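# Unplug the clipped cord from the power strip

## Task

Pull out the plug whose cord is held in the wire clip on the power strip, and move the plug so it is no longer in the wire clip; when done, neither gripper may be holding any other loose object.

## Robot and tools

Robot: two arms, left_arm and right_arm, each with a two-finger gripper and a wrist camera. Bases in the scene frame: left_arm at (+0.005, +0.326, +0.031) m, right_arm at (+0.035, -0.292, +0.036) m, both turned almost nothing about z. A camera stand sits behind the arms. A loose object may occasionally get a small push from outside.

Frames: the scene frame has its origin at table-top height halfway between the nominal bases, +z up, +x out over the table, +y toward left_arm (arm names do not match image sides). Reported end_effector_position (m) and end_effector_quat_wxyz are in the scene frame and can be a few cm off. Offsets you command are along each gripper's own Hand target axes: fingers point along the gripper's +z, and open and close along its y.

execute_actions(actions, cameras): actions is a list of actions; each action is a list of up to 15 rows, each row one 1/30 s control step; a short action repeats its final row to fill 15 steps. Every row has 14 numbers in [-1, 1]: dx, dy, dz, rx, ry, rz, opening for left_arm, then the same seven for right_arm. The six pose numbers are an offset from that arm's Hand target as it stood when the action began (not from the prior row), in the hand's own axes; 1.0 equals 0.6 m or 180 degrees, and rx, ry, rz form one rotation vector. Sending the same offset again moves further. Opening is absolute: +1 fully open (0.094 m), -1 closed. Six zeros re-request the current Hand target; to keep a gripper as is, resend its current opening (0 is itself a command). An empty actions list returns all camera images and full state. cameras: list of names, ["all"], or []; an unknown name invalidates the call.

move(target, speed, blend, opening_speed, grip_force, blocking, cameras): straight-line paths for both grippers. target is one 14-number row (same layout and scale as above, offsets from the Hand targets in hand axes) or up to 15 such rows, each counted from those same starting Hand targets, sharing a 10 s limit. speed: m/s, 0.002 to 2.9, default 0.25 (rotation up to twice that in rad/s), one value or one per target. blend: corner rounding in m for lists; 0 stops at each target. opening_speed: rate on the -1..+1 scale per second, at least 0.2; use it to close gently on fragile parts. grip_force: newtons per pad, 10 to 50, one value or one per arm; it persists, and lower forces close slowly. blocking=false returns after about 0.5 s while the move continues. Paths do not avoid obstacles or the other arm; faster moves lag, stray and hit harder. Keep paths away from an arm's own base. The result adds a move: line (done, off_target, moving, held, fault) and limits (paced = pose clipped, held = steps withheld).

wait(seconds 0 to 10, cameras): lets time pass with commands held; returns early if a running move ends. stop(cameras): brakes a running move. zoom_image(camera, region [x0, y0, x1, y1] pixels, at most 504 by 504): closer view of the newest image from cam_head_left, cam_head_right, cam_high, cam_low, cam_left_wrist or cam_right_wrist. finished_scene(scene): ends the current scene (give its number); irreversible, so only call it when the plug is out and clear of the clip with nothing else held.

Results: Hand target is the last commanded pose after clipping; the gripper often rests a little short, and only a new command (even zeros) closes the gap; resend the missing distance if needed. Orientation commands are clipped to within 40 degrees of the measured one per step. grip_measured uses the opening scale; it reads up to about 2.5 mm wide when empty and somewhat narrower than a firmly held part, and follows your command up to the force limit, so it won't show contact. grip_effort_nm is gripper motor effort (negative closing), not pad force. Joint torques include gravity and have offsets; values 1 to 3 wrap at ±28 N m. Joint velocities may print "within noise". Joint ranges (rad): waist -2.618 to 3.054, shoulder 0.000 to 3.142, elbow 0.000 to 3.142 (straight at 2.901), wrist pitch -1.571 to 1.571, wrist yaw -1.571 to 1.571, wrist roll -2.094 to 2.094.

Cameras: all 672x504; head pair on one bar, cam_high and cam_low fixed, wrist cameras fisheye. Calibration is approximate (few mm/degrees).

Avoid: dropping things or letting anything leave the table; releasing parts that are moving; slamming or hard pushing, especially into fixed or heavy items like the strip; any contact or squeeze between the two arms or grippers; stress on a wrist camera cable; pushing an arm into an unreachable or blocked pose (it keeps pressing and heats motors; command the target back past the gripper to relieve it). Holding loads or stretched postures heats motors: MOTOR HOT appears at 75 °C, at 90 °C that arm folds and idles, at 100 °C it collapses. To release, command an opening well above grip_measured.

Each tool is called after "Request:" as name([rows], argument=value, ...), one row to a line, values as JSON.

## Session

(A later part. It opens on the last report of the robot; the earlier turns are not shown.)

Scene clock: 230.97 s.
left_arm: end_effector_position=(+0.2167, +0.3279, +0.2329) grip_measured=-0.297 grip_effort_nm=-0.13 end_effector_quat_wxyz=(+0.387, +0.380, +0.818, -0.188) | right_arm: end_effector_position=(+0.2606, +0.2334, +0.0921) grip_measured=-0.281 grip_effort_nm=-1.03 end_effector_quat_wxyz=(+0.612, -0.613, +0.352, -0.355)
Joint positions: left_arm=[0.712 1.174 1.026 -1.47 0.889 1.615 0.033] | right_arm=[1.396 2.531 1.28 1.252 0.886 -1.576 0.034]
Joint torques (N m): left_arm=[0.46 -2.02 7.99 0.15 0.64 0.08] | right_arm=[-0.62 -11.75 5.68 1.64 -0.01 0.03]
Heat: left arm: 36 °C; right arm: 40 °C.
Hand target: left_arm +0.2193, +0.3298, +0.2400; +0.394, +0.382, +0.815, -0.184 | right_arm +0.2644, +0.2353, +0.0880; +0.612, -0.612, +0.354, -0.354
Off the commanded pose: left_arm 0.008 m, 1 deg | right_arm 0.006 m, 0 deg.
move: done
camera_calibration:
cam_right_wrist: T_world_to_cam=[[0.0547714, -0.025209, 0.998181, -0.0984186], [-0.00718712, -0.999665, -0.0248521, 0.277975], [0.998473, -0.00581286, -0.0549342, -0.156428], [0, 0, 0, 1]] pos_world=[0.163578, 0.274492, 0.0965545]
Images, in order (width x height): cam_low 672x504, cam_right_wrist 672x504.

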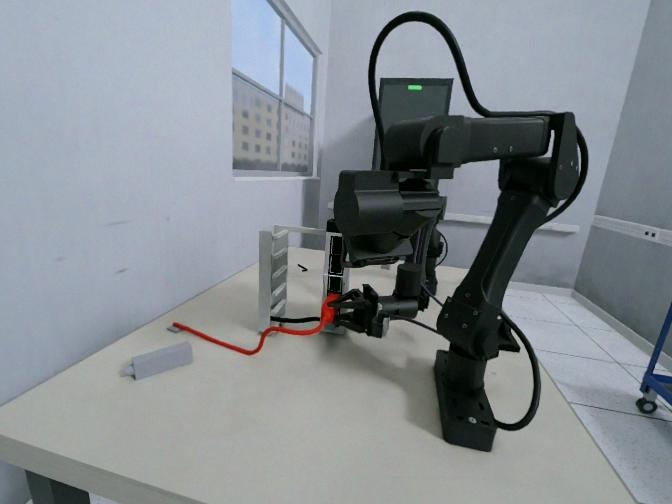

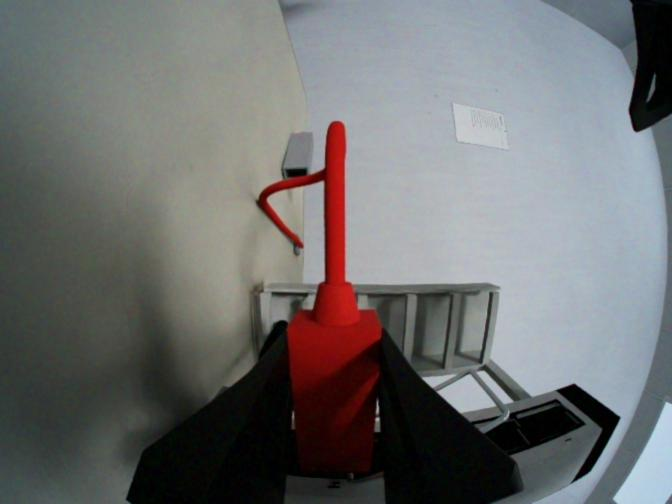

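Gripped (34 mm). Pull +y.

Request:
move(target=[0,0,0,0,0,0,-0.3,-0.087,0.022,0.05,0,0,0,-0.6], speed=0.08, cameras=["cam_right_wrist","cam_low","cam_head_left"])

Request:
zoom_image(camera="cam_low", region=[300, 250, 420, 350])

Scene clock: 234.90 s.
left_arm: end_effector_position=(+0.2167, +0.3279, +0.2329) grip_measured=-0.297 grip_effort_nm=-0.13 end_effector_quat_wxyz=(+0.387, +0.380, +0.818, -0.188) | right_arm: end_effector_position=(+0.2695, +0.2386, +0.0913) grip_measured=-0.281 grip_effort_nm=-1.03 end_effector_quat_wxyz=(+0.579, -0.557, +0.423, -0.419)
Joint positions: left_arm=[0.712 1.174 1.026 -1.47 0.889 1.615 0.033] | right_arm=[1.426 2.649 1.522 1.181 1.145 -1.596 0.034]
Joint torques (N m): left_arm=[0.46 -1.96 7.97 0.15 0.64 0.08] | right_arm=[-0.03 -11.04 8.49 0.96 -2.11 0.25]
Heat: left arm: 36 °C; right arm: 40 °C.
Hand target: left_arm +0.2193, +0.3298, +0.2400; +0.394, +0.382, +0.815, -0.184 | right_arm +0.2642, +0.2955, +0.0748; +0.612, -0.612, +0.353, -0.354
Off the commanded pose: left_arm 0.008 m, 1 deg | right_arm 0.059 m, 13 deg.
move: off_target (right_arm)
camera_calibration:
cam_right_wrist: T_world_to_cam=[[0.0349731, -0.0698361, 0.996945, -0.0818538], [-0.233893, -0.970423, -0.0597733, 0.34062], [0.971633, -0.231088, -0.0502728, -0.104704], [0, 0, 0, 1]] pos_world=[0.184265, 0.300633, 0.0967]
Images, in order (width x height): cam_head_left 672x504, cam_low 672x504, cam_right_wrist 672x504.

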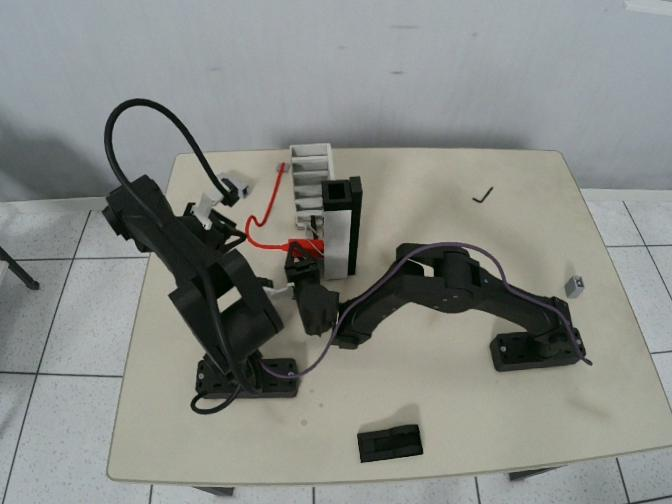

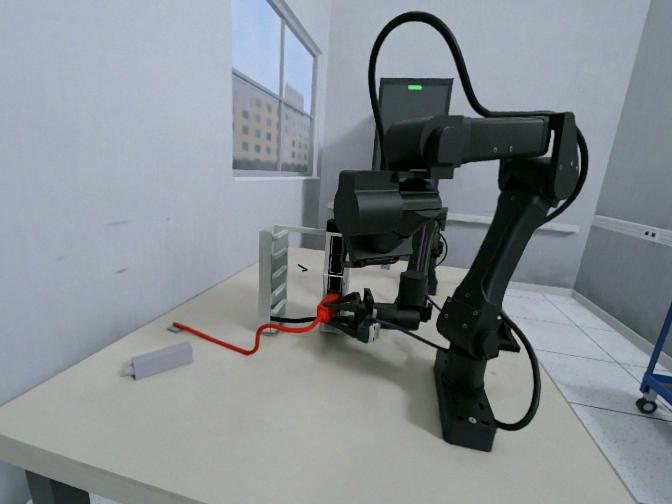

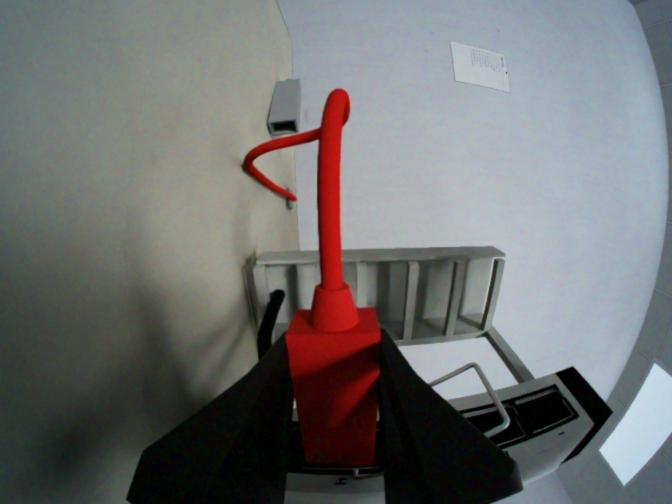

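Scaled by 4.200 from the camera's 672x504 image, which has a finer 960x720 frame.

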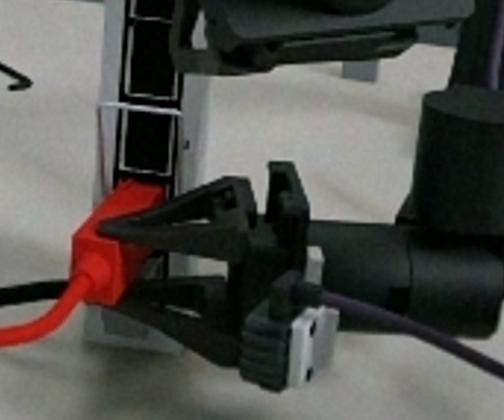

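Request:
move(target=[0,0,0,0,0,0,-0.3,-0.058,-0.022,0.033,0,0,0,-0.6], speed=0.08, cameras=["cam_right_wrist","cam_low","cam_head_left"])

Request:
zoom_image(camera="cam_low", region=[300, 250, 420, 350])

Scene clock: 240.67 s.
left_arm: end_effector_position=(+0.2167, +0.3279, +0.2329) grip_measured=-0.297 grip_effort_nm=-0.13 end_effector_quat_wxyz=(+0.387, +0.380, +0.818, -0.188) | right_arm: end_effector_position=(+0.2679, +0.2415, +0.0921) grip_measured=-0.281 grip_effort_nm=-1.03 end_effector_quat_wxyz=(+0.548, -0.536, +0.455, -0.453)
Joint positions: left_arm=[0.712 1.174 1.026 -1.47 0.889 1.615 0.033] | right_arm=[1.445 2.697 1.661 1.075 1.284 -1.595 0.034]
Joint torques (N m): left_arm=[0.49 -2 7.95 0.17 0.65 0.08] | right_arm=[0.88 -12.79 9.78 1.01 -3.01 -0.01]
Heat: left arm: 36 °C; right arm: 40 °C.
Hand target: left_arm +0.2193, +0.3298, +0.2400; +0.394, +0.382, +0.815, -0.184 | right_arm +0.2639, +0.3355, +0.0880; +0.612, -0.612, +0.353, -0.354
Off the commanded pose: left_arm 0.008 m, 1 deg | right_arm 0.094 m, 20 deg.
move: off_target (right_arm)
camera_calibration:
cam_right_wrist: T_world_to_cam=[[0.0357734, -0.0608904, 0.997503, -0.084884], [-0.34853, -0.936233, -0.044651, 0.364117], [0.936615, -0.346063, -0.0547144, -0.0649769], [0, 0, 0, 1]] pos_world=[0.190801, 0.313244, 0.0973751]
Images, in order (width x height): cam_head_left 672x504, cam_low 672x504, cam_right_wrist 672x504.

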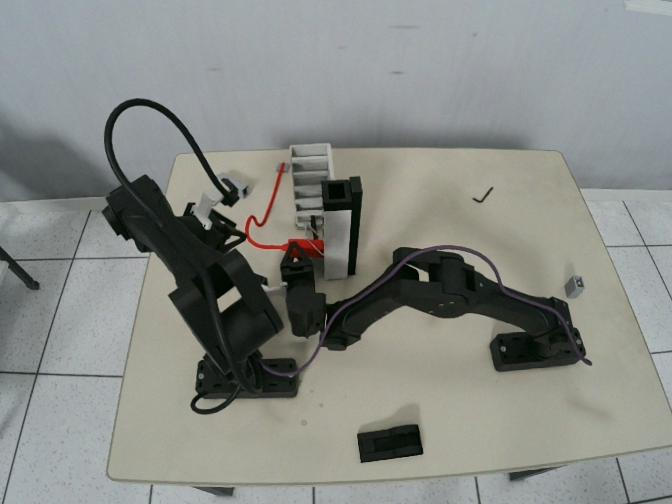

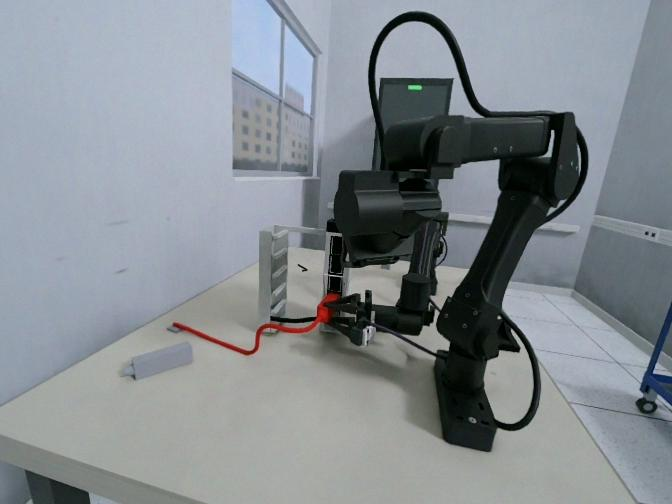

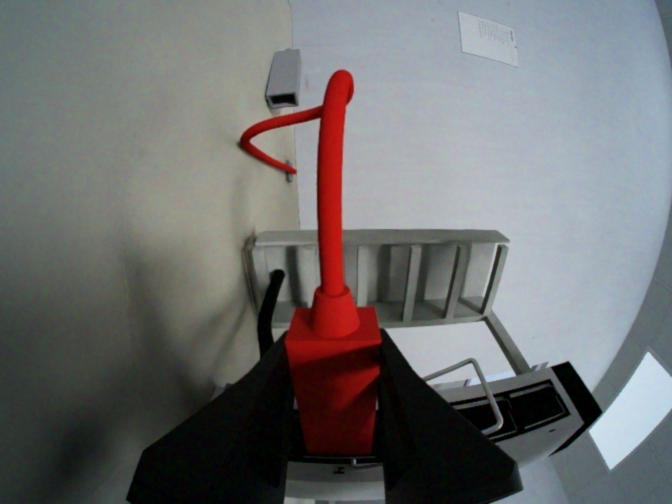

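Scaled by 4.200 from the camera's 672x504 image, which has a finer 960x720 frame.

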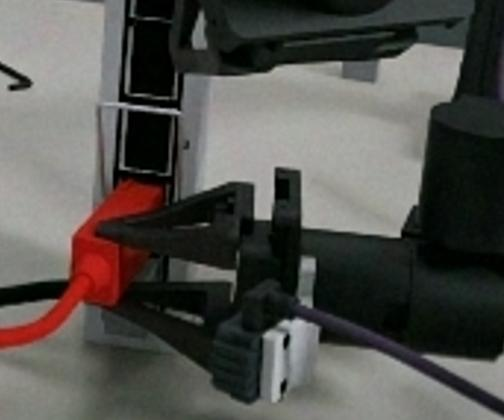

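Request:
move(target=[0,0,0,0,0,0,-0.3,-0.115,0,0.067,0,0,0,-1], speed=0.08, cameras=["cam_right_wrist","cam_low","cam_head_left"])

Request:
zoom_image(camera="cam_low", region=[300, 250, 420, 350])

Scene clock: 252.57 s.
left_arm: end_effector_position=(+0.2167, +0.3279, +0.2329) grip_measured=-0.297 grip_effort_nm=-0.13 end_effector_quat_wxyz=(+0.387, +0.380, +0.818, -0.188) | right_arm: end_effector_position=(+0.2671, +0.2447, +0.0924) grip_measured=-0.281 grip_effort_nm=-1.03 end_effector_quat_wxyz=(+0.497, -0.489, +0.507, -0.507)
Joint positions: left_arm=[0.712 1.174 1.026 -1.47 0.889 1.615 0.033] | right_arm=[1.459 2.841 1.962 1.005 1.503 -1.688 0.034]
Joint torques (N m): left_arm=[0.46 -2 8.01 0.16 0.65 0.08] | right_arm=[4.82 -13.53 10.11 0.94 -4.27 -0.07]
Motor temperatures (°C): left_arm=[25 29 36 26 26 25 31] | right_arm=[27 38 37 39 39 26 27]
Heat: left arm: 36 °C; right arm: 39 °C.
Hand target: left_arm +0.2193, +0.3298, +0.2400; +0.394, +0.382, +0.815, -0.184 | right_arm +0.2644, +0.4154, +0.0881; +0.612, -0.612, +0.353, -0.354
Off the commanded pose: left_arm 0.008 m, 1 deg | right_arm 0.171 m, 32 deg.
move: off_target (right_arm)
camera_calibration:
cam_right_wrist: T_world_to_cam=[[0.0251205, -0.0625377, 0.997726, -0.08155], [-0.531509, -0.846124, -0.039653, 0.393238], [0.84668, -0.529304, -0.0544944, 0.00573898], [0, 0, 0, 1]] pos_world=[0.206199, 0.330666, 0.0972704]
Images, in order (width x height): cam_head_left 672x504, cam_low 672x504, cam_right_wrist 672x504.

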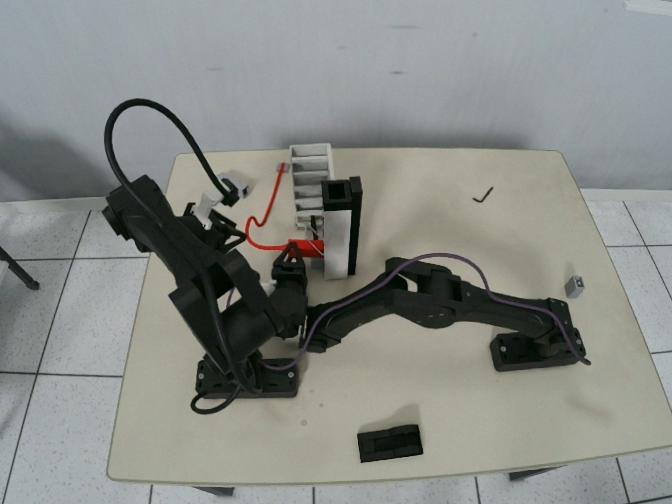

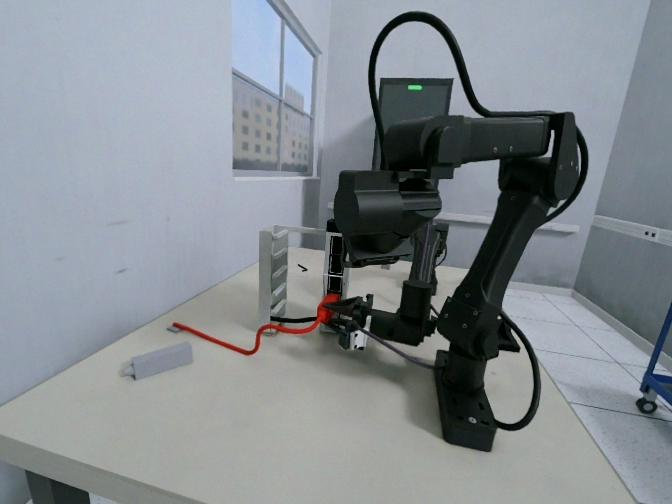

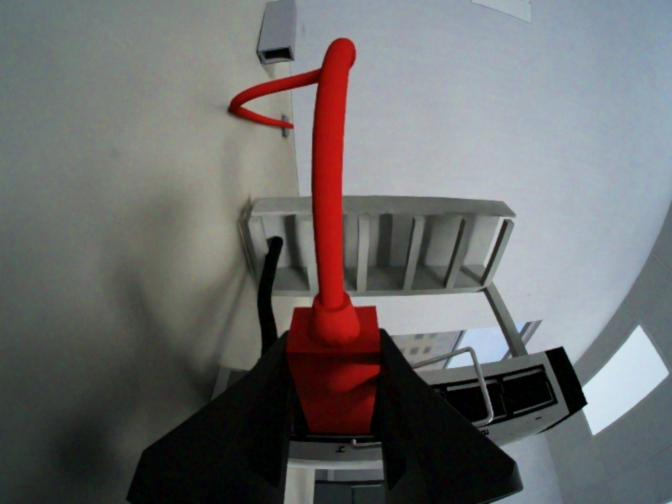

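Scaled by 4.200 from the camera's 672x504 image, which has a finer 960x720 frame.

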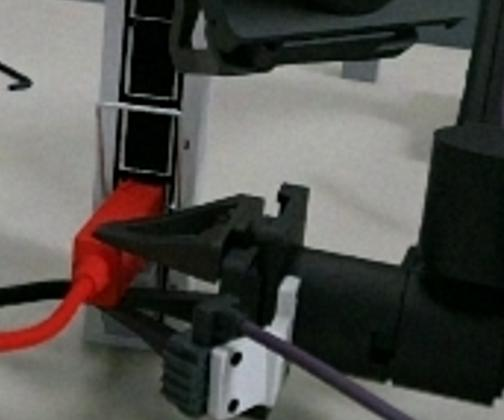

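Request:
move([
  [0,0,0,0,0,0,-0.3,0.249,-0.007,-0.138,0,0.167,0,-0.6],
  [0,0,0,0,0,0,-0.3,0.249,-0.007,-0.138,0,0.167,0,0.3],
  [0,0,0,0,0,0,-0.3,0.166,-0.007,-0.282,0,0.167,0,0.3],
], speed=0.15, cameras=["cam_right_wrist","cam_low","cam_left_wrist","cam_head_left"])

Request:
zoom_image(camera="cam_low", region=[300, 250, 420, 350])

Request:
zoom_image(camera="cam_left_wrist", region=[310, 150, 500, 310])

Scene clock: 268.27 s.
left_arm: end_effector_position=(+0.2167, +0.3279, +0.2329) grip_measured=-0.297 grip_effort_nm=-0.13 end_effector_quat_wxyz=(+0.387, +0.380, +0.818, -0.188) | right_arm: end_effector_position=(+0.2158, +0.2436, +0.0798) grip_measured=+0.298 grip_effort_nm=0.09 end_effector_quat_wxyz=(+0.497, -0.508, +0.492, -0.503)
Joint positions: left_arm=[0.712 1.174 1.026 -1.47 0.889 1.615 0.033] | right_arm=[1.554 2.812 1.877 0.958 1.558 -1.615 0.061]
Joint torques (N m): left_arm=[0.5 -2 7.98 0.15 0.64 0.07] | right_arm=[0.98 -17.81 4.31 1.27 0.03 0.03]
Motor temperatures (°C): left_arm=[25 29 36 26 26 25 31] | right_arm=[27 38 37 38 45 26 27]
Heat: left arm: 36 °C; right arm: 45 °C.
Hand target: left_arm +0.2193, +0.3298, +0.2400; +0.394, +0.382, +0.815, -0.184 | right_arm +0.2090, +0.2458, +0.0915; +0.506, -0.505, +0.494, -0.495 (last step not sent: back at the drive's target)
Off the commanded pose: left_arm 0.008 m, 1 deg | right_arm 0.050 m, 1 deg.
move: held (right_arm; a check stopped the path); path passed 2 of 3 targets; limits=held
pose unreachable (right arm): on one or more control steps of this call, first in action 0 (counted from 0), this arm could not follow its commanded pose, so it was not sent that pose on those steps. On the call's last step it was still not sent that pose. It may still have moved: this result reports where it is.
cause: moving toward the commanded pose would bring a part of the arm too close to another arm (this arm's wrist (the part past joint 5) and the left arm's base or mounting, 3 mm apart when this arm was first held).
camera_calibration:
cam_left_wrist: T_world_to_cam=[[-0.751449, -0.658812, -0.0359205, 0.38783], [-0.601037, 0.705976, -0.374637, 0.0289397], [0.272175, -0.259931, -0.926475, 0.344638], [0, 0, 0, 1]] pos_world=[0.215027, 0.324659, 0.344072]
cam_right_wrist: T_world_to_cam=[[0.0354854, -0.0315366, 0.998872, -0.0777202], [-0.498011, -0.867117, -0.00968472, 0.359986], [0.866444, -0.497106, -0.0464756, 0.0352455], [0, 0, 0, 1]] pos_world=[0.151497, 0.32722, 0.082757]
Images, in order (width x height): cam_head_left 672x504, cam_low 672x504, cam_left_wrist 672x504, cam_right_wrist 672x504.

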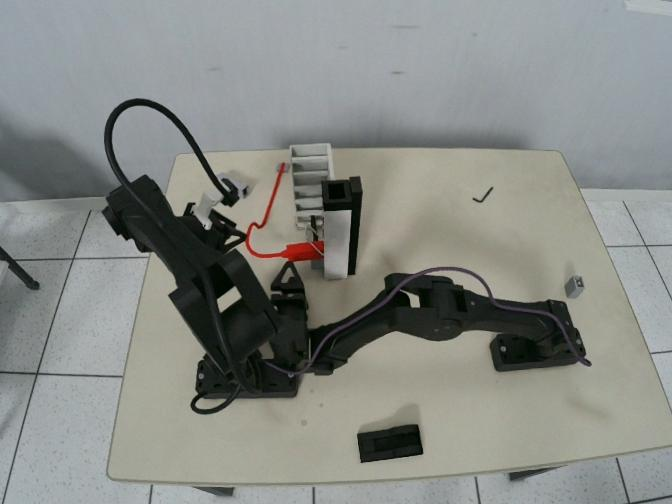

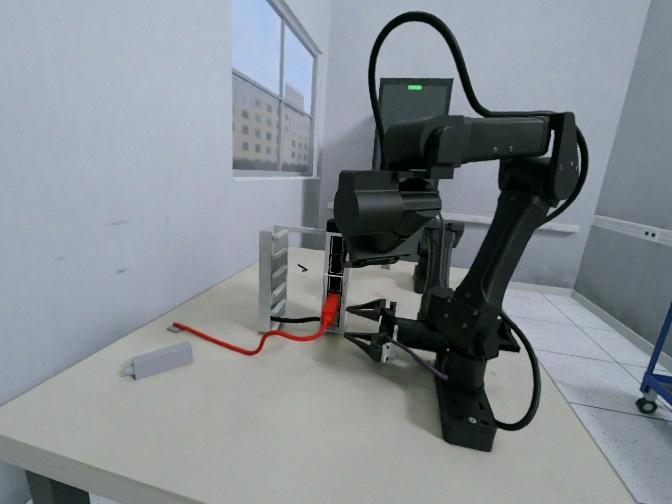

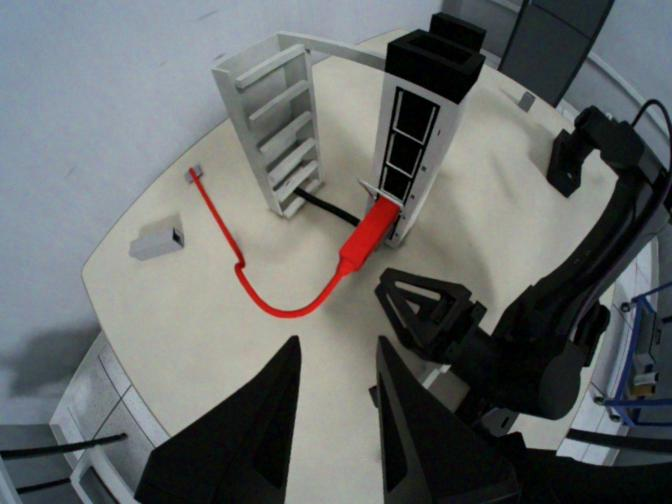

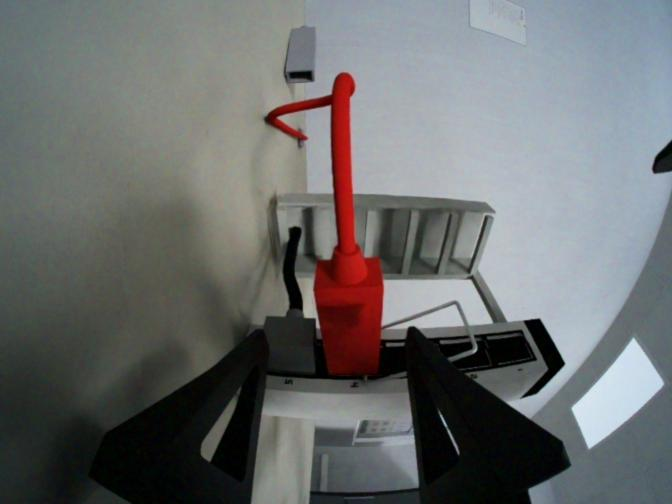

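Scaled by 4.200 from the camera's 672x504 image, which has a finer 960x720 frame.

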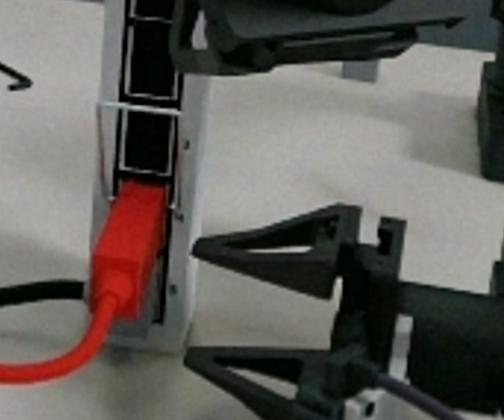

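Scaled by 2.653 from the camera's 672x504 image, which has a finer 960x720 frame.

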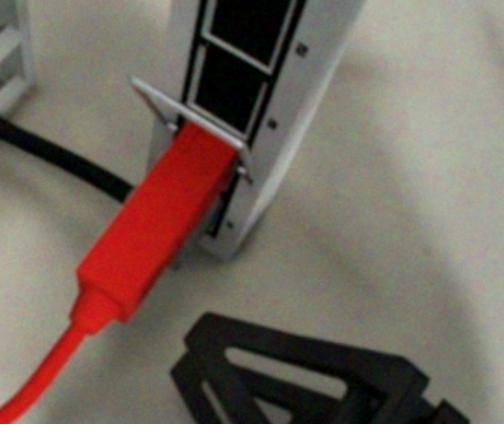

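Request:
move([
  [0,0,0,0,0,0,0.3,0.143,-0.05,-0.023,0,-0.167,0,0.3],
  [0,0,0,0,0,0,0.3,0.377,-0.183,-0.067,0,-0.167,0,0.3],
], blend=0.02, speed=0.25)

Request:
move(target=[0.084,0.038,0.17,0.183,-0.045,0.124,0.3,0,0,0,0,0,0,0.3], speed=0.15, cameras=["all"])

Request:
zoom_image(camera="cam_left_wrist", region=[200, 150, 470, 420])

Scene clock: 289.20 s.
left_arm: end_effector_position=(+0.2167, +0.3279, +0.2329) grip_measured=+0.297 grip_effort_nm=0.15 end_effector_quat_wxyz=(+0.387, +0.380, +0.818, -0.188) | right_arm: end_effector_position=(+0.2158, +0.2413, +0.0787) grip_measured=+0.298 grip_effort_nm=0.09 end_effector_quat_wxyz=(+0.500, -0.505, +0.495, -0.500)
Joint positions: left_arm=[0.712 1.174 1.026 -1.47 0.889 1.615 0.061] | right_arm=[1.554 2.809 1.861 0.983 1.558 -1.615 0.061]
Joint torques (N m): left_arm=[0.43 -2 7.94 0.16 0.64 0.08] | right_arm=[0.94 -18.3 3.89 1.17 -0.07 -0.01]
Motor temperatures (°C): left_arm=[25 29 36 26 26 25 31] | right_arm=[27 40 36 38 36 25 26]
Heat: left arm: 36 °C; right arm: 40 °C.
Hand target: left_arm +0.2193, +0.3298, +0.2400; +0.394, +0.382, +0.815, -0.184 | right_arm +0.2092, +0.2450, +0.0917; +0.508, -0.508, +0.492, -0.492 (last step not sent: back at the drive's target)
Off the commanded pose: left_arm 0.008 m, 1 deg | right_arm 0.257 m, 31 deg.
held back during your reply time or a wait (right arm), on 6 control steps: a part of the arm was too close to another arm, or the arm's last command would have brought one too close.
move: held (right_arm; a check stopped the path); path passed 0 of 2 targets; limits=held
pose unreachable (right arm): on one or more control steps of this call, first in action 0 (counted from 0), this arm could not follow its commanded pose, so it was not sent that pose on those steps. On the call's last step it was still not sent that pose. It may still have moved: this result reports where it is.
cause: moving toward the commanded pose would bring a part of the arm too close to another arm (this arm's wrist (the part past joint 5) and the left arm's base or mounting, 1 mm apart when this arm was first held).

Scene clock: 292.07 s.
left_arm: end_effector_position=(+0.2618, +0.3056, +0.1377) grip_measured=+0.297 grip_effort_nm=0.15 end_effector_quat_wxyz=(+0.316, +0.581, +0.679, -0.320) | right_arm: end_effector_position=(+0.2158, +0.2413, +0.0788) grip_measured=+0.298 grip_effort_nm=0.08 end_effector_quat_wxyz=(+0.501, -0.505, +0.495, -0.500)
Joint positions: left_arm=[0.451 1.788 1.14 -1.396 0.838 2.091 0.061] | right_arm=[1.554 2.809 1.861 0.983 1.558 -1.615 0.061]
Joint torques (N m): left_arm=[-0.4 -5.9 6.45 -0.29 0.56 0.08] | right_arm=[0.92 -18.3 3.9 1.19 -0.08 -0.01]
Heat: left arm: 36 °C; right arm: 41 °C.
Hand target: left_arm +0.2680, +0.3071, +0.1372; +0.354, +0.612, +0.612, -0.354 | right_arm +0.2092, +0.2450, +0.0917; +0.508, -0.508, +0.492, -0.492 (last step not sent: back at the drive's target)
Off the commanded pose: left_arm 0.006 m, 10 deg | right_arm 0.015 m, 1 deg.
joint sent to its limit (left arm) — joint 6 (wrist roll), upper limit. The joint targets are off in orientation, not in position.
move: held (right_arm), off_target (left_arm); limits=held
pose unreachable (right arm): on one or more control steps of this call, first in action 0 (counted from 0), this arm could not follow its commanded pose, so it was not sent that pose on those steps. On the call's last step it was still not sent that pose. It may still have moved: this result reports where it is.
cause: moving toward the commanded pose would bring a part of the arm too close to another arm (this arm's wrist (the part past joint 5) and the left arm's base or mounting, under 1 mm apart when this arm was first held).
camera_calibration:
cam_left_wrist: T_world_to_cam=[[-0.988732, -0.148452, 0.0192765, 0.302192], [-0.143162, 0.900055, -0.411589, -0.138041], [0.0437513, -0.409711, -0.911166, 0.341862], [0, 0, 0, 1]] pos_world=[0.264068, 0.30917, 0.248852]
cam_right_wrist: T_world_to_cam=[[0.0354355, -0.0437829, 0.998412, -0.0737698], [-0.497704, -0.867108, -0.0203604, 0.358753], [0.866623, -0.496193, -0.0525174, 0.0342365], [0, 0, 0, 1]] pos_world=[0.151497, 0.324836, 0.082755]

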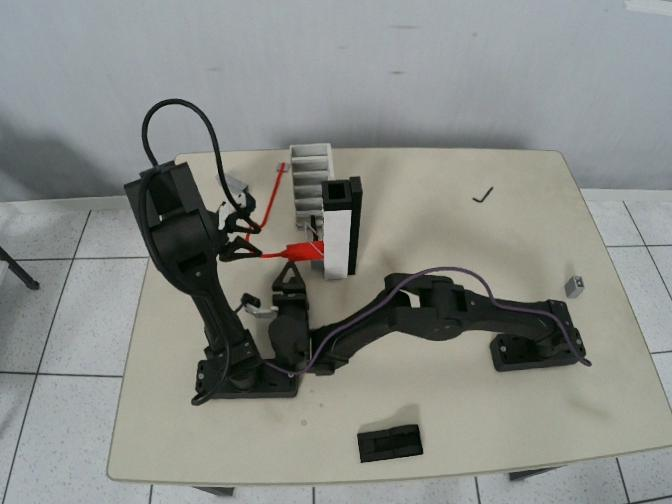

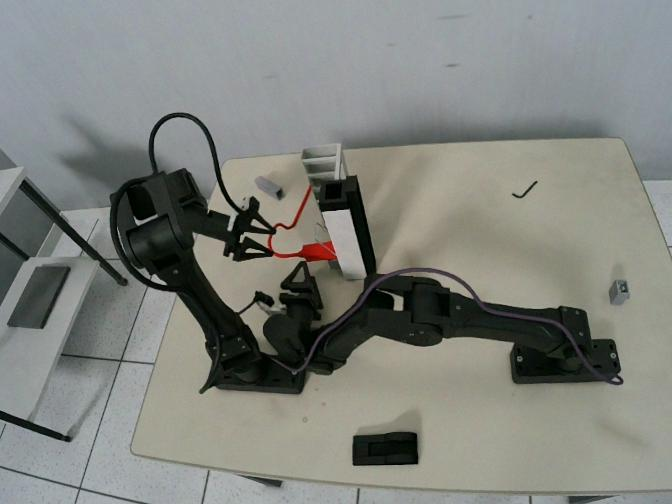

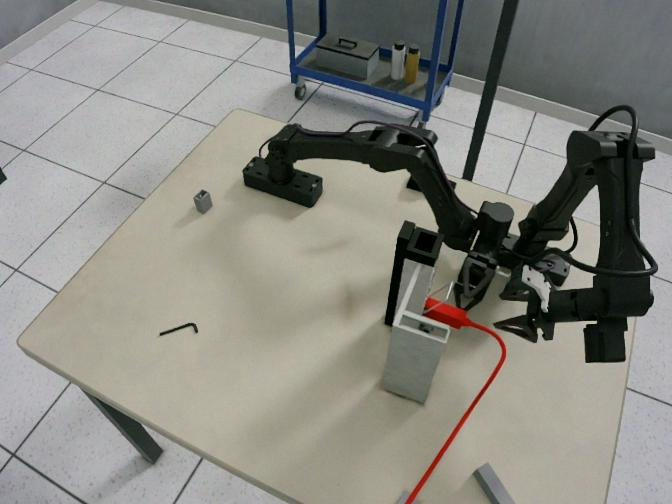

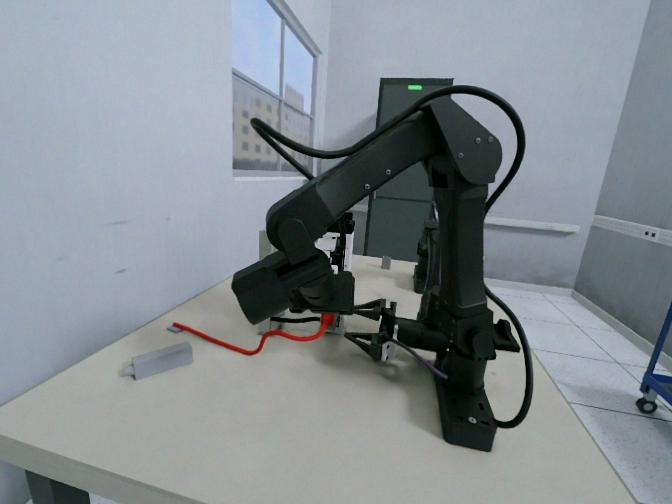

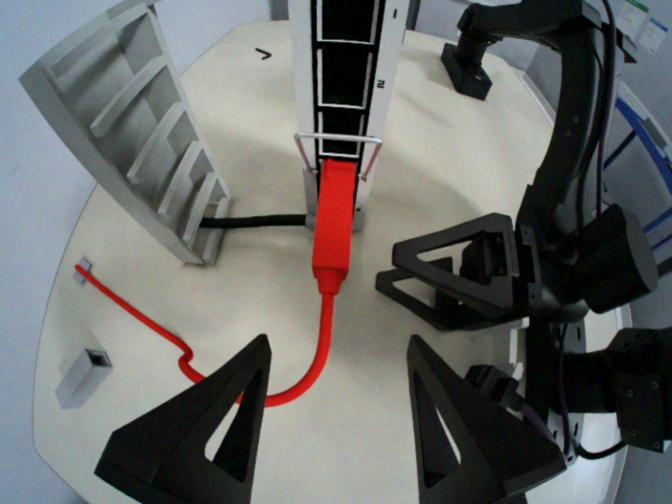

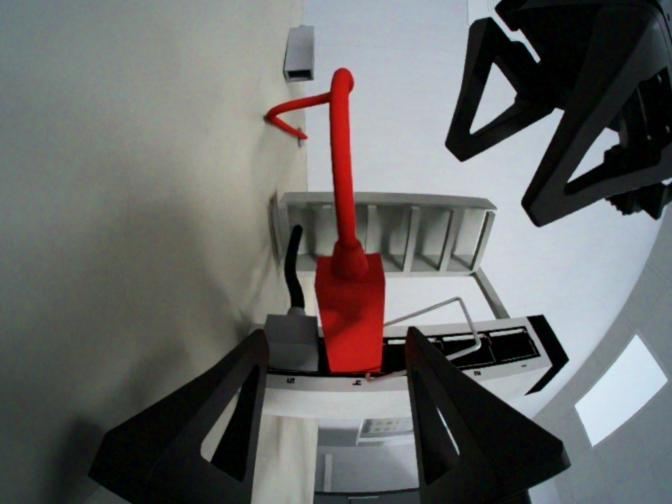

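Scaled by 1.867 from the camera's 672x504 image, which has a finer 960x720 frame.

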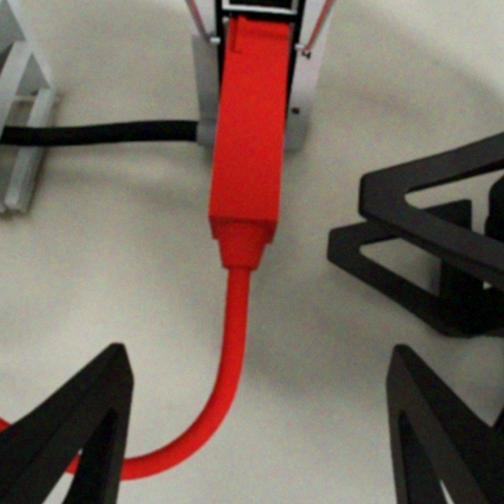

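Request:
move(target=[0,0,0,0,0,0,0.3,0.1,0,0.03,0,0,0,0.3], speed=0.1)

Scene clock: 297.67 s.
left_arm: end_effector_position=(+0.2618, +0.3056, +0.1376) grip_measured=+0.297 grip_effort_nm=0.15 end_effector_quat_wxyz=(+0.316, +0.581, +0.679, -0.320) | right_arm: end_effector_position=(+0.2158, +0.2413, +0.0788) grip_measured=+0.298 grip_effort_nm=0.08 end_effector_quat_wxyz=(+0.501, -0.505, +0.495, -0.500)
Joint positions: left_arm=[0.451 1.788 1.14 -1.396 0.837 2.091 0.061] | right_arm=[1.554 2.809 1.861 0.983 1.558 -1.615 0.061]
Joint torques (N m): left_arm=[-0.39 -5.93 6.49 -0.29 0.53 0.07] | right_arm=[0.94 -18.29 3.9 1.18 -0.08 0]
Heat: left arm: 36 °C; right arm: 42 °C.
Hand target: left_arm +0.2680, +0.3071, +0.1372; +0.354, +0.612, +0.612, -0.354 | right_arm +0.2092, +0.2450, +0.0917; +0.508, -0.508, +0.492, -0.492 (last step not sent: back at the drive's target)
Off the commanded pose: left_arm 0.006 m, 10 deg | right_arm 0.059 m, 1 deg.
held back during your reply time or a wait (right arm), on 90 control steps: a part of the arm was too close to another arm, or the arm's last command would have brought one too close.
joint sent to its limit (left arm) — joint 6 (wrist roll), upper limit.
move: held (right_arm; a check stopped the path), off_target (left_arm); limits=held
pose unreachable (right arm): on one or more control steps of this call, first in action 0 (counted from 0), this arm could not follow its commanded pose, so it was not sent that pose on those steps. On the call's last step it was still not sent that pose. It may still have moved: this result reports where it is.
cause: moving toward the commanded pose would bring a part of the arm too close to another arm (this arm's wrist (the part past joint 5) and the left arm's base or mounting, under 1 mm apart when this arm was first held).

Request:
execute_actions([
  [[0,0,0,0,0,0,0.3,0.03,0.01,0.03,0,0,0,0.3],[0,0,0,0,0,0,0.3,0.035,0.01,0.032,0,0,0,0.3],[0,0,0,0,0,0,0.3,0.04,0.01,0.034,0,0,0,0.3],[0,0,0,0,0,0,0.3,0.045,0.01,0.034,0,0,0,0.3],[0,0,0,0,0,0,0.3,0.05,0.01,0.034,0,0,0,0.3]],
])

Scene clock: 303.07 s.
left_arm: end_effector_position=(+0.2618, +0.3056, +0.1376) grip_measured=+0.297 grip_effort_nm=0.15 end_effector_quat_wxyz=(+0.316, +0.581, +0.679, -0.320) | right_arm: end_effector_position=(+0.2158, +0.2413, +0.0788) grip_measured=+0.298 grip_effort_nm=0.08 end_effector_quat_wxyz=(+0.501, -0.505, +0.495, -0.500)
Joint positions: left_arm=[0.451 1.788 1.14 -1.396 0.837 2.091 0.061] | right_arm=[1.554 2.809 1.861 0.983 1.558 -1.615 0.061]
Joint torques (N m): left_arm=[-0.39 -5.91 6.49 -0.29 0.53 0.1] | right_arm=[0.94 -18.3 3.9 1.19 -0.08 -0.01]
Heat: left arm: 36 °C; right arm: 43 °C.
Hand target: left_arm +0.2680, +0.3071, +0.1372; +0.354, +0.612, +0.612, -0.354 | right_arm +0.2092, +0.2450, +0.0917; +0.508, -0.508, +0.492, -0.492 (last step not sent: back at the drive's target)
Off the commanded pose: left_arm 0.006 m, 10 deg | right_arm 0.030 m, 1 deg.
held back during your reply time (right arm), on 90 control steps: a part of the arm was too close to another arm, or the arm's last command would have brought one too close.
joint sent to its limit (left arm) — joint 6 (wrist roll), upper limit. The joint targets are off in orientation, not in position.
pose unreachable (right arm): on one or more control steps of this call, first in action 0 (counted from 0), this arm could not follow its commanded pose, so it was not sent that pose on those steps. On the call's last step it was still not sent that pose. It may still have moved: this result reports where it is.
cause: moving toward the commanded pose would bring a part of the arm too close to another arm (this arm's wrist (the part past joint 5) and the left arm's base or mounting, under 1 mm apart when this arm was first held).

Request:
move(target=[0,0,0,0,0,0,0.3,0,-0.03,0.06,0,0,0,0.3], speed=0.15)

Scene clock: 309.13 s.
left_arm: end_effector_position=(+0.2618, +0.3056, +0.1376) grip_measured=+0.297 grip_effort_nm=0.15 end_effector_quat_wxyz=(+0.316, +0.581, +0.679, -0.320) | right_arm: end_effector_position=(+0.2504, +0.2378, +0.0868) grip_measured=+0.298 grip_effort_nm=0.08 end_effector_quat_wxyz=(+0.494, -0.507, +0.491, -0.508)
Joint positions: left_arm=[0.451 1.788 1.14 -1.396 0.837 2.091 0.061] | right_arm=[1.489 2.787 1.847 0.984 1.502 -1.644 0.061]
Joint torques (N m): left_arm=[-0.36 -5.97 6.5 -0.3 0.54 0.11] | right_arm=[0.84 -19.43 4.74 1.2 -0.17 -0.03]
Heat: left arm: 36 °C; right arm: 44 °C.
Hand target: left_arm +0.2680, +0.3071, +0.1372; +0.354, +0.612, +0.612, -0.354 | right_arm +0.2453, +0.2461, +0.1098; +0.508, -0.508, +0.492, -0.492
Off the commanded pose: left_arm 0.006 m, 10 deg | right_arm 0.025 m, 2 deg.
held back during your reply time or a wait (right arm), on 90 control steps: a part of the arm was too close to another arm, or the arm's last command would have brought one too close.
joint sent to its limit (left arm) — joint 6 (wrist roll), upper limit. The joint targets are off in orientation, not in position.
move: off_target (left_arm, right_arm)

Request:
move([
  [0,0,0,0,0,0,0.3,0.1,0,-0.05,0,0,0,0.3],
  [0,0,0,0,0,0,0.3,0.167,-0.1,-0.133,0,-0.1,0,0.3],
  [0,0,0,0,0,0,0.3,0.367,-0.167,-0.133,0,-0.167,0,0.3],
], speed=0.15, blend=0.02)

Scene clock: 315.37 s.
left_arm: end_effector_position=(+0.2618, +0.3056, +0.1376) grip_measured=+0.297 grip_effort_nm=0.15 end_effector_quat_wxyz=(+0.316, +0.581, +0.679, -0.320) | right_arm: end_effector_position=(+0.1708, +0.0254, +0.2048) grip_measured=+0.298 grip_effort_nm=0.08 end_effector_quat_wxyz=(+0.611, -0.625, +0.336, -0.351)
Joint positions: left_arm=[0.451 1.788 1.14 -1.396 0.837 2.091 0.061] | right_arm=[1.631 1.551 0.319 1.217 1.091 -1.586 0.061]
Joint torques (N m): left_arm=[-0.39 -5.96 6.5 -0.28 0.53 0.08] | right_arm=[-0.62 -6.75 3.96 1.55 -0.05 0.11]
Motor temperatures (°C): left_arm=[25 29 36 26 26 25 31] | right_arm=[27 45 35 38 34 25 26]
Heat: left arm: 36 °C; right arm: 45 °C.
Hand target: left_arm +0.2680, +0.3071, +0.1372; +0.354, +0.612, +0.612, -0.354 | right_arm +0.1725, +0.0234, +0.2097; +0.618, -0.618, +0.343, -0.344
Off the commanded pose: left_arm 0.006 m, 10 deg | right_arm 0.006 m, 2 deg.
joint sent to its limit (left arm) — joint 6 (wrist roll), upper limit. The joint targets are off in orientation, not in position.
move: off_target (left_arm)

Request:
move(target=[0.003,0.013,0.136,0,0,0,0.3,0,0,0,0,0,0,0.3], speed=0.12, cameras=["cam_left_wrist","cam_low"])

Request:
zoom_image(camera="cam_left_wrist", region=[230, 180, 450, 400])

Request:
zoom_image(camera="cam_low", region=[270, 250, 410, 360])

Scene clock: 323.60 s.
left_arm: end_effector_position=(+0.2770, +0.2416, +0.0961) grip_measured=+0.297 grip_effort_nm=0.15 end_effector_quat_wxyz=(+0.346, +0.623, +0.613, -0.341) | right_arm: end_effector_position=(+0.1707, +0.0255, +0.2047) grip_measured=+0.298 grip_effort_nm=0.08 end_effector_quat_wxyz=(+0.611, -0.625, +0.336, -0.351)
Joint positions: left_arm=[0.232 1.879 1.029 -1.091 0.968 2.027 0.061] | right_arm=[1.631 1.551 0.319 1.216 1.09 -1.586 0.061]
Joint torques (N m): left_arm=[-0.24 -6.65 3.79 -0.1 0.88 -0.02] | right_arm=[-0.65 -6.75 3.96 1.56 -0.04 0.11]
Heat: left arm: 36 °C; right arm: 43 °C.
Hand target: left_arm +0.2758, +0.2373, +0.0948; +0.354, +0.612, +0.612, -0.354 | right_arm +0.1725, +0.0235, +0.2097; +0.618, -0.618, +0.343, -0.344
Off the commanded pose: left_arm 0.005 m, 2 deg | right_arm 0.006 m, 2 deg.
move: done
camera_calibration:
cam_left_wrist: T_world_to_cam=[[-0.998109, -0.0214204, -0.0576144, 0.287716], [0.00934231, 0.873561, -0.486626, -0.124064], [0.0607534, -0.486244, -0.871709, 0.287093], [0, 0, 0, 1]] pos_world=[0.270889, 0.254137, 0.206465]
Images, in order (width x height): cam_low 672x504, cam_left_wrist 672x504.

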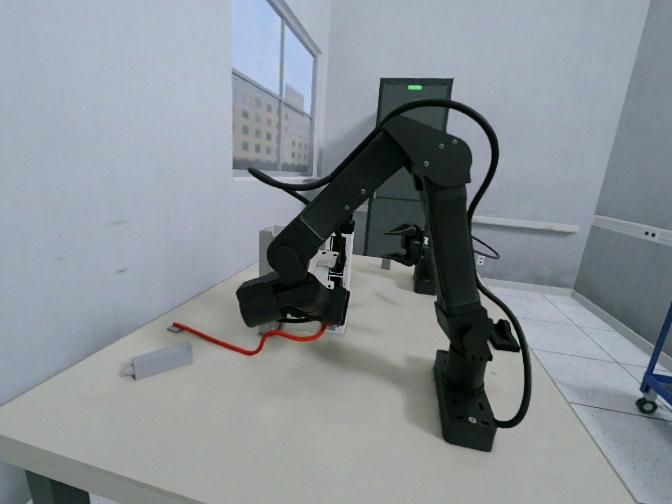

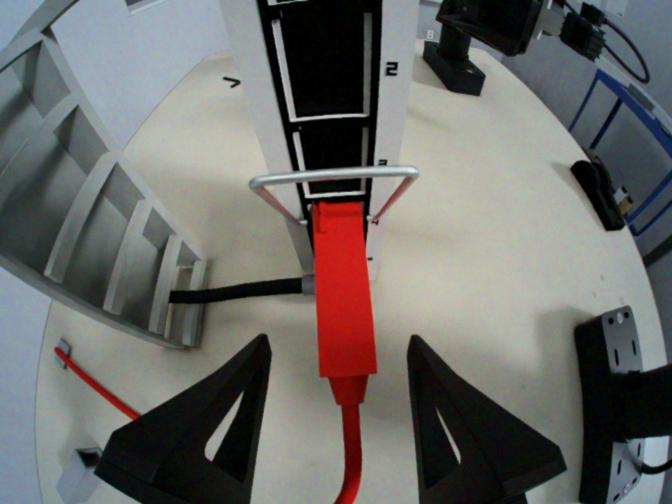

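Scaled by 2.291 from the camera's 672x504 image, which has a finer 960x720 frame.

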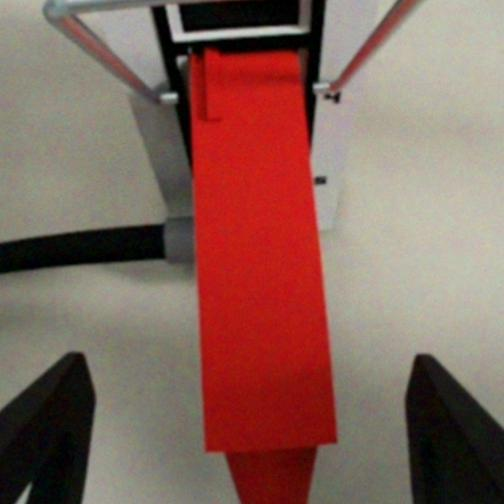

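Scaled by 3.600 from the camera's 672x504 image, which has a finer 960x720 frame.

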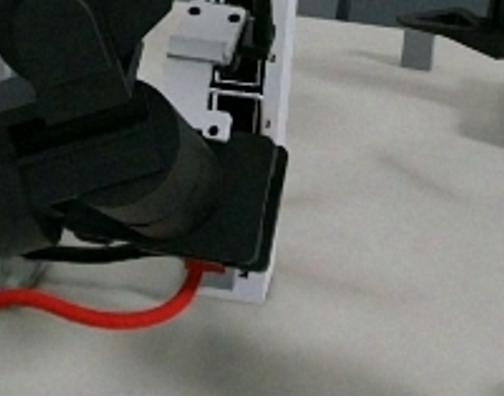

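Request:
move([
  [-0.005,-0.007,0.016,0,0,0,0.3,0,0,0,0,0,0,0.3],
  [-0.005,-0.007,0.016,0,0,0,-0.6,0,0,0,0,0,0,0.3],
], speed=0.08, opening_speed=0.6, cameras=["cam_left_wrist"])

Scene clock: 330.97 s.
left_arm: end_effector_position=(+0.2739, +0.2319, +0.0878) grip_measured=-0.512 grip_effort_nm=-0.99 end_effector_quat_wxyz=(+0.343, +0.615, +0.619, -0.349) | right_arm: end_effector_position=(+0.1707, +0.0255, +0.2047) grip_measured=+0.298 grip_effort_nm=0.08 end_effector_quat_wxyz=(+0.611, -0.625, +0.336, -0.351)
Joint positions: left_arm=[0.203 1.879 0.985 -1.018 0.985 1.961 0.023] | right_arm=[1.631 1.551 0.319 1.216 1.09 -1.586 0.061]
Joint torques (N m): left_arm=[-0.43 -8.58 3.64 -0.17 0.83 0.08] | right_arm=[-0.64 -6.75 3.96 1.56 -0.03 0.11]
Heat: left arm: 36 °C; right arm: 41 °C.
Hand target: left_arm +0.2716, +0.2275, +0.0926; +0.354, +0.612, +0.612, -0.354 | right_arm +0.1725, +0.0235, +0.2097; +0.618, -0.618, +0.343, -0.344
Off the commanded pose: left_arm 0.007 m, 2 deg | right_arm 0.006 m, 2 deg.
move: done
camera_calibration:
cam_left_wrist: T_world_to_cam=[[-0.998891, -0.0325802, -0.0339939, 0.284741], [-0.0115638, 0.869592, -0.493635, -0.112226], [0.0456435, -0.492694, -0.869005, 0.280654], [0, 0, 0, 1]] pos_world=[0.270318, 0.245145, 0.198171]
Images, in order (width x height): cam_left_wrist 672x504.

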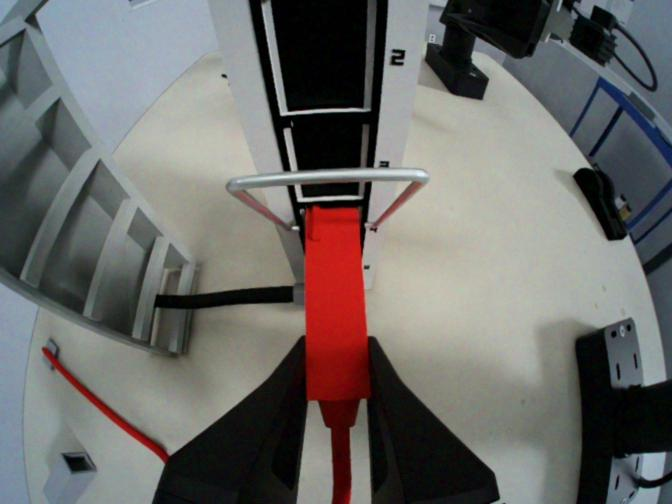

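Request:
move(target=[0.05,0,-0.087,0,0,0,-0.8,0,0,0,0,0,0,0.3], speed=0.08, cameras=["cam_left_wrist"])

Scene clock: 334.73 s.
left_arm: end_effector_position=(+0.2694, +0.2875, +0.0855) grip_measured=-0.519 grip_effort_nm=-1.02 end_effector_quat_wxyz=(+0.329, +0.602, +0.653, -0.321) | right_arm: end_effector_position=(+0.1707, +0.0255, +0.2047) grip_measured=+0.298 grip_effort_nm=0.08 end_effector_quat_wxyz=(+0.611, -0.625, +0.336, -0.351)
Joint positions: left_arm=[0.384 1.897 1.035 -1.153 0.877 2.096 0.023] | right_arm=[1.631 1.551 0.319 1.216 1.09 -1.586 0.061]
Joint torques (N m): left_arm=[0.35 -7.66 5.98 -0.58 0.71 0.06] | right_arm=[-0.65 -6.75 3.96 1.56 -0.03 0.11]
Motor temperatures (°C): left_arm=[25 30 36 26 26 25 31] | right_arm=[27 40 35 38 33 25 26]
Heat: left arm: 36 °C; right arm: 40 °C.
Hand target: left_arm +0.2717, +0.2877, +0.0927; +0.354, +0.612, +0.612, -0.354 | right_arm +0.1725, +0.0235, +0.2097; +0.618, -0.618, +0.343, -0.344
Off the commanded pose: left_arm 0.008 m, 7 deg | right_arm 0.006 m, 2 deg.
joint sent to its limit (left arm) — joint 6 (wrist roll), upper limit. The joint targets are off in orientation, not in position.
move: off_target (left_arm)
camera_calibration:
cam_left_wrist: T_world_to_cam=[[-0.995098, -0.0962443, -0.0227305, 0.298223], [-0.0769262, 0.897783, -0.433667, -0.157408], [0.062145, -0.429793, -0.900786, 0.286496], [0, 0, 0, 1]] pos_world=[0.266848, 0.293155, 0.196587]
Images, in order (width x height): cam_left_wrist 672x504.

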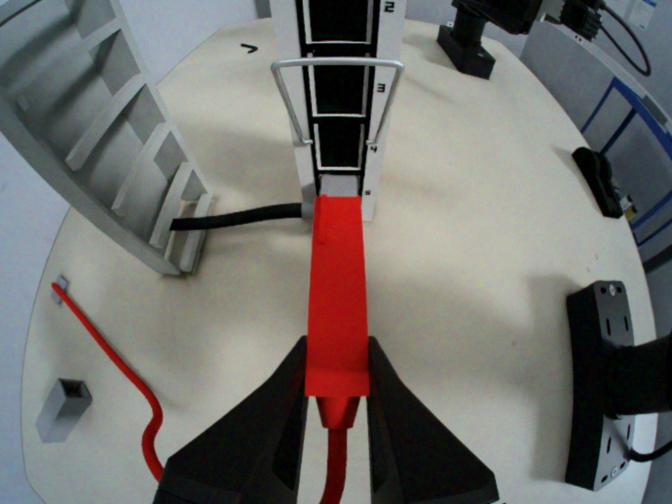

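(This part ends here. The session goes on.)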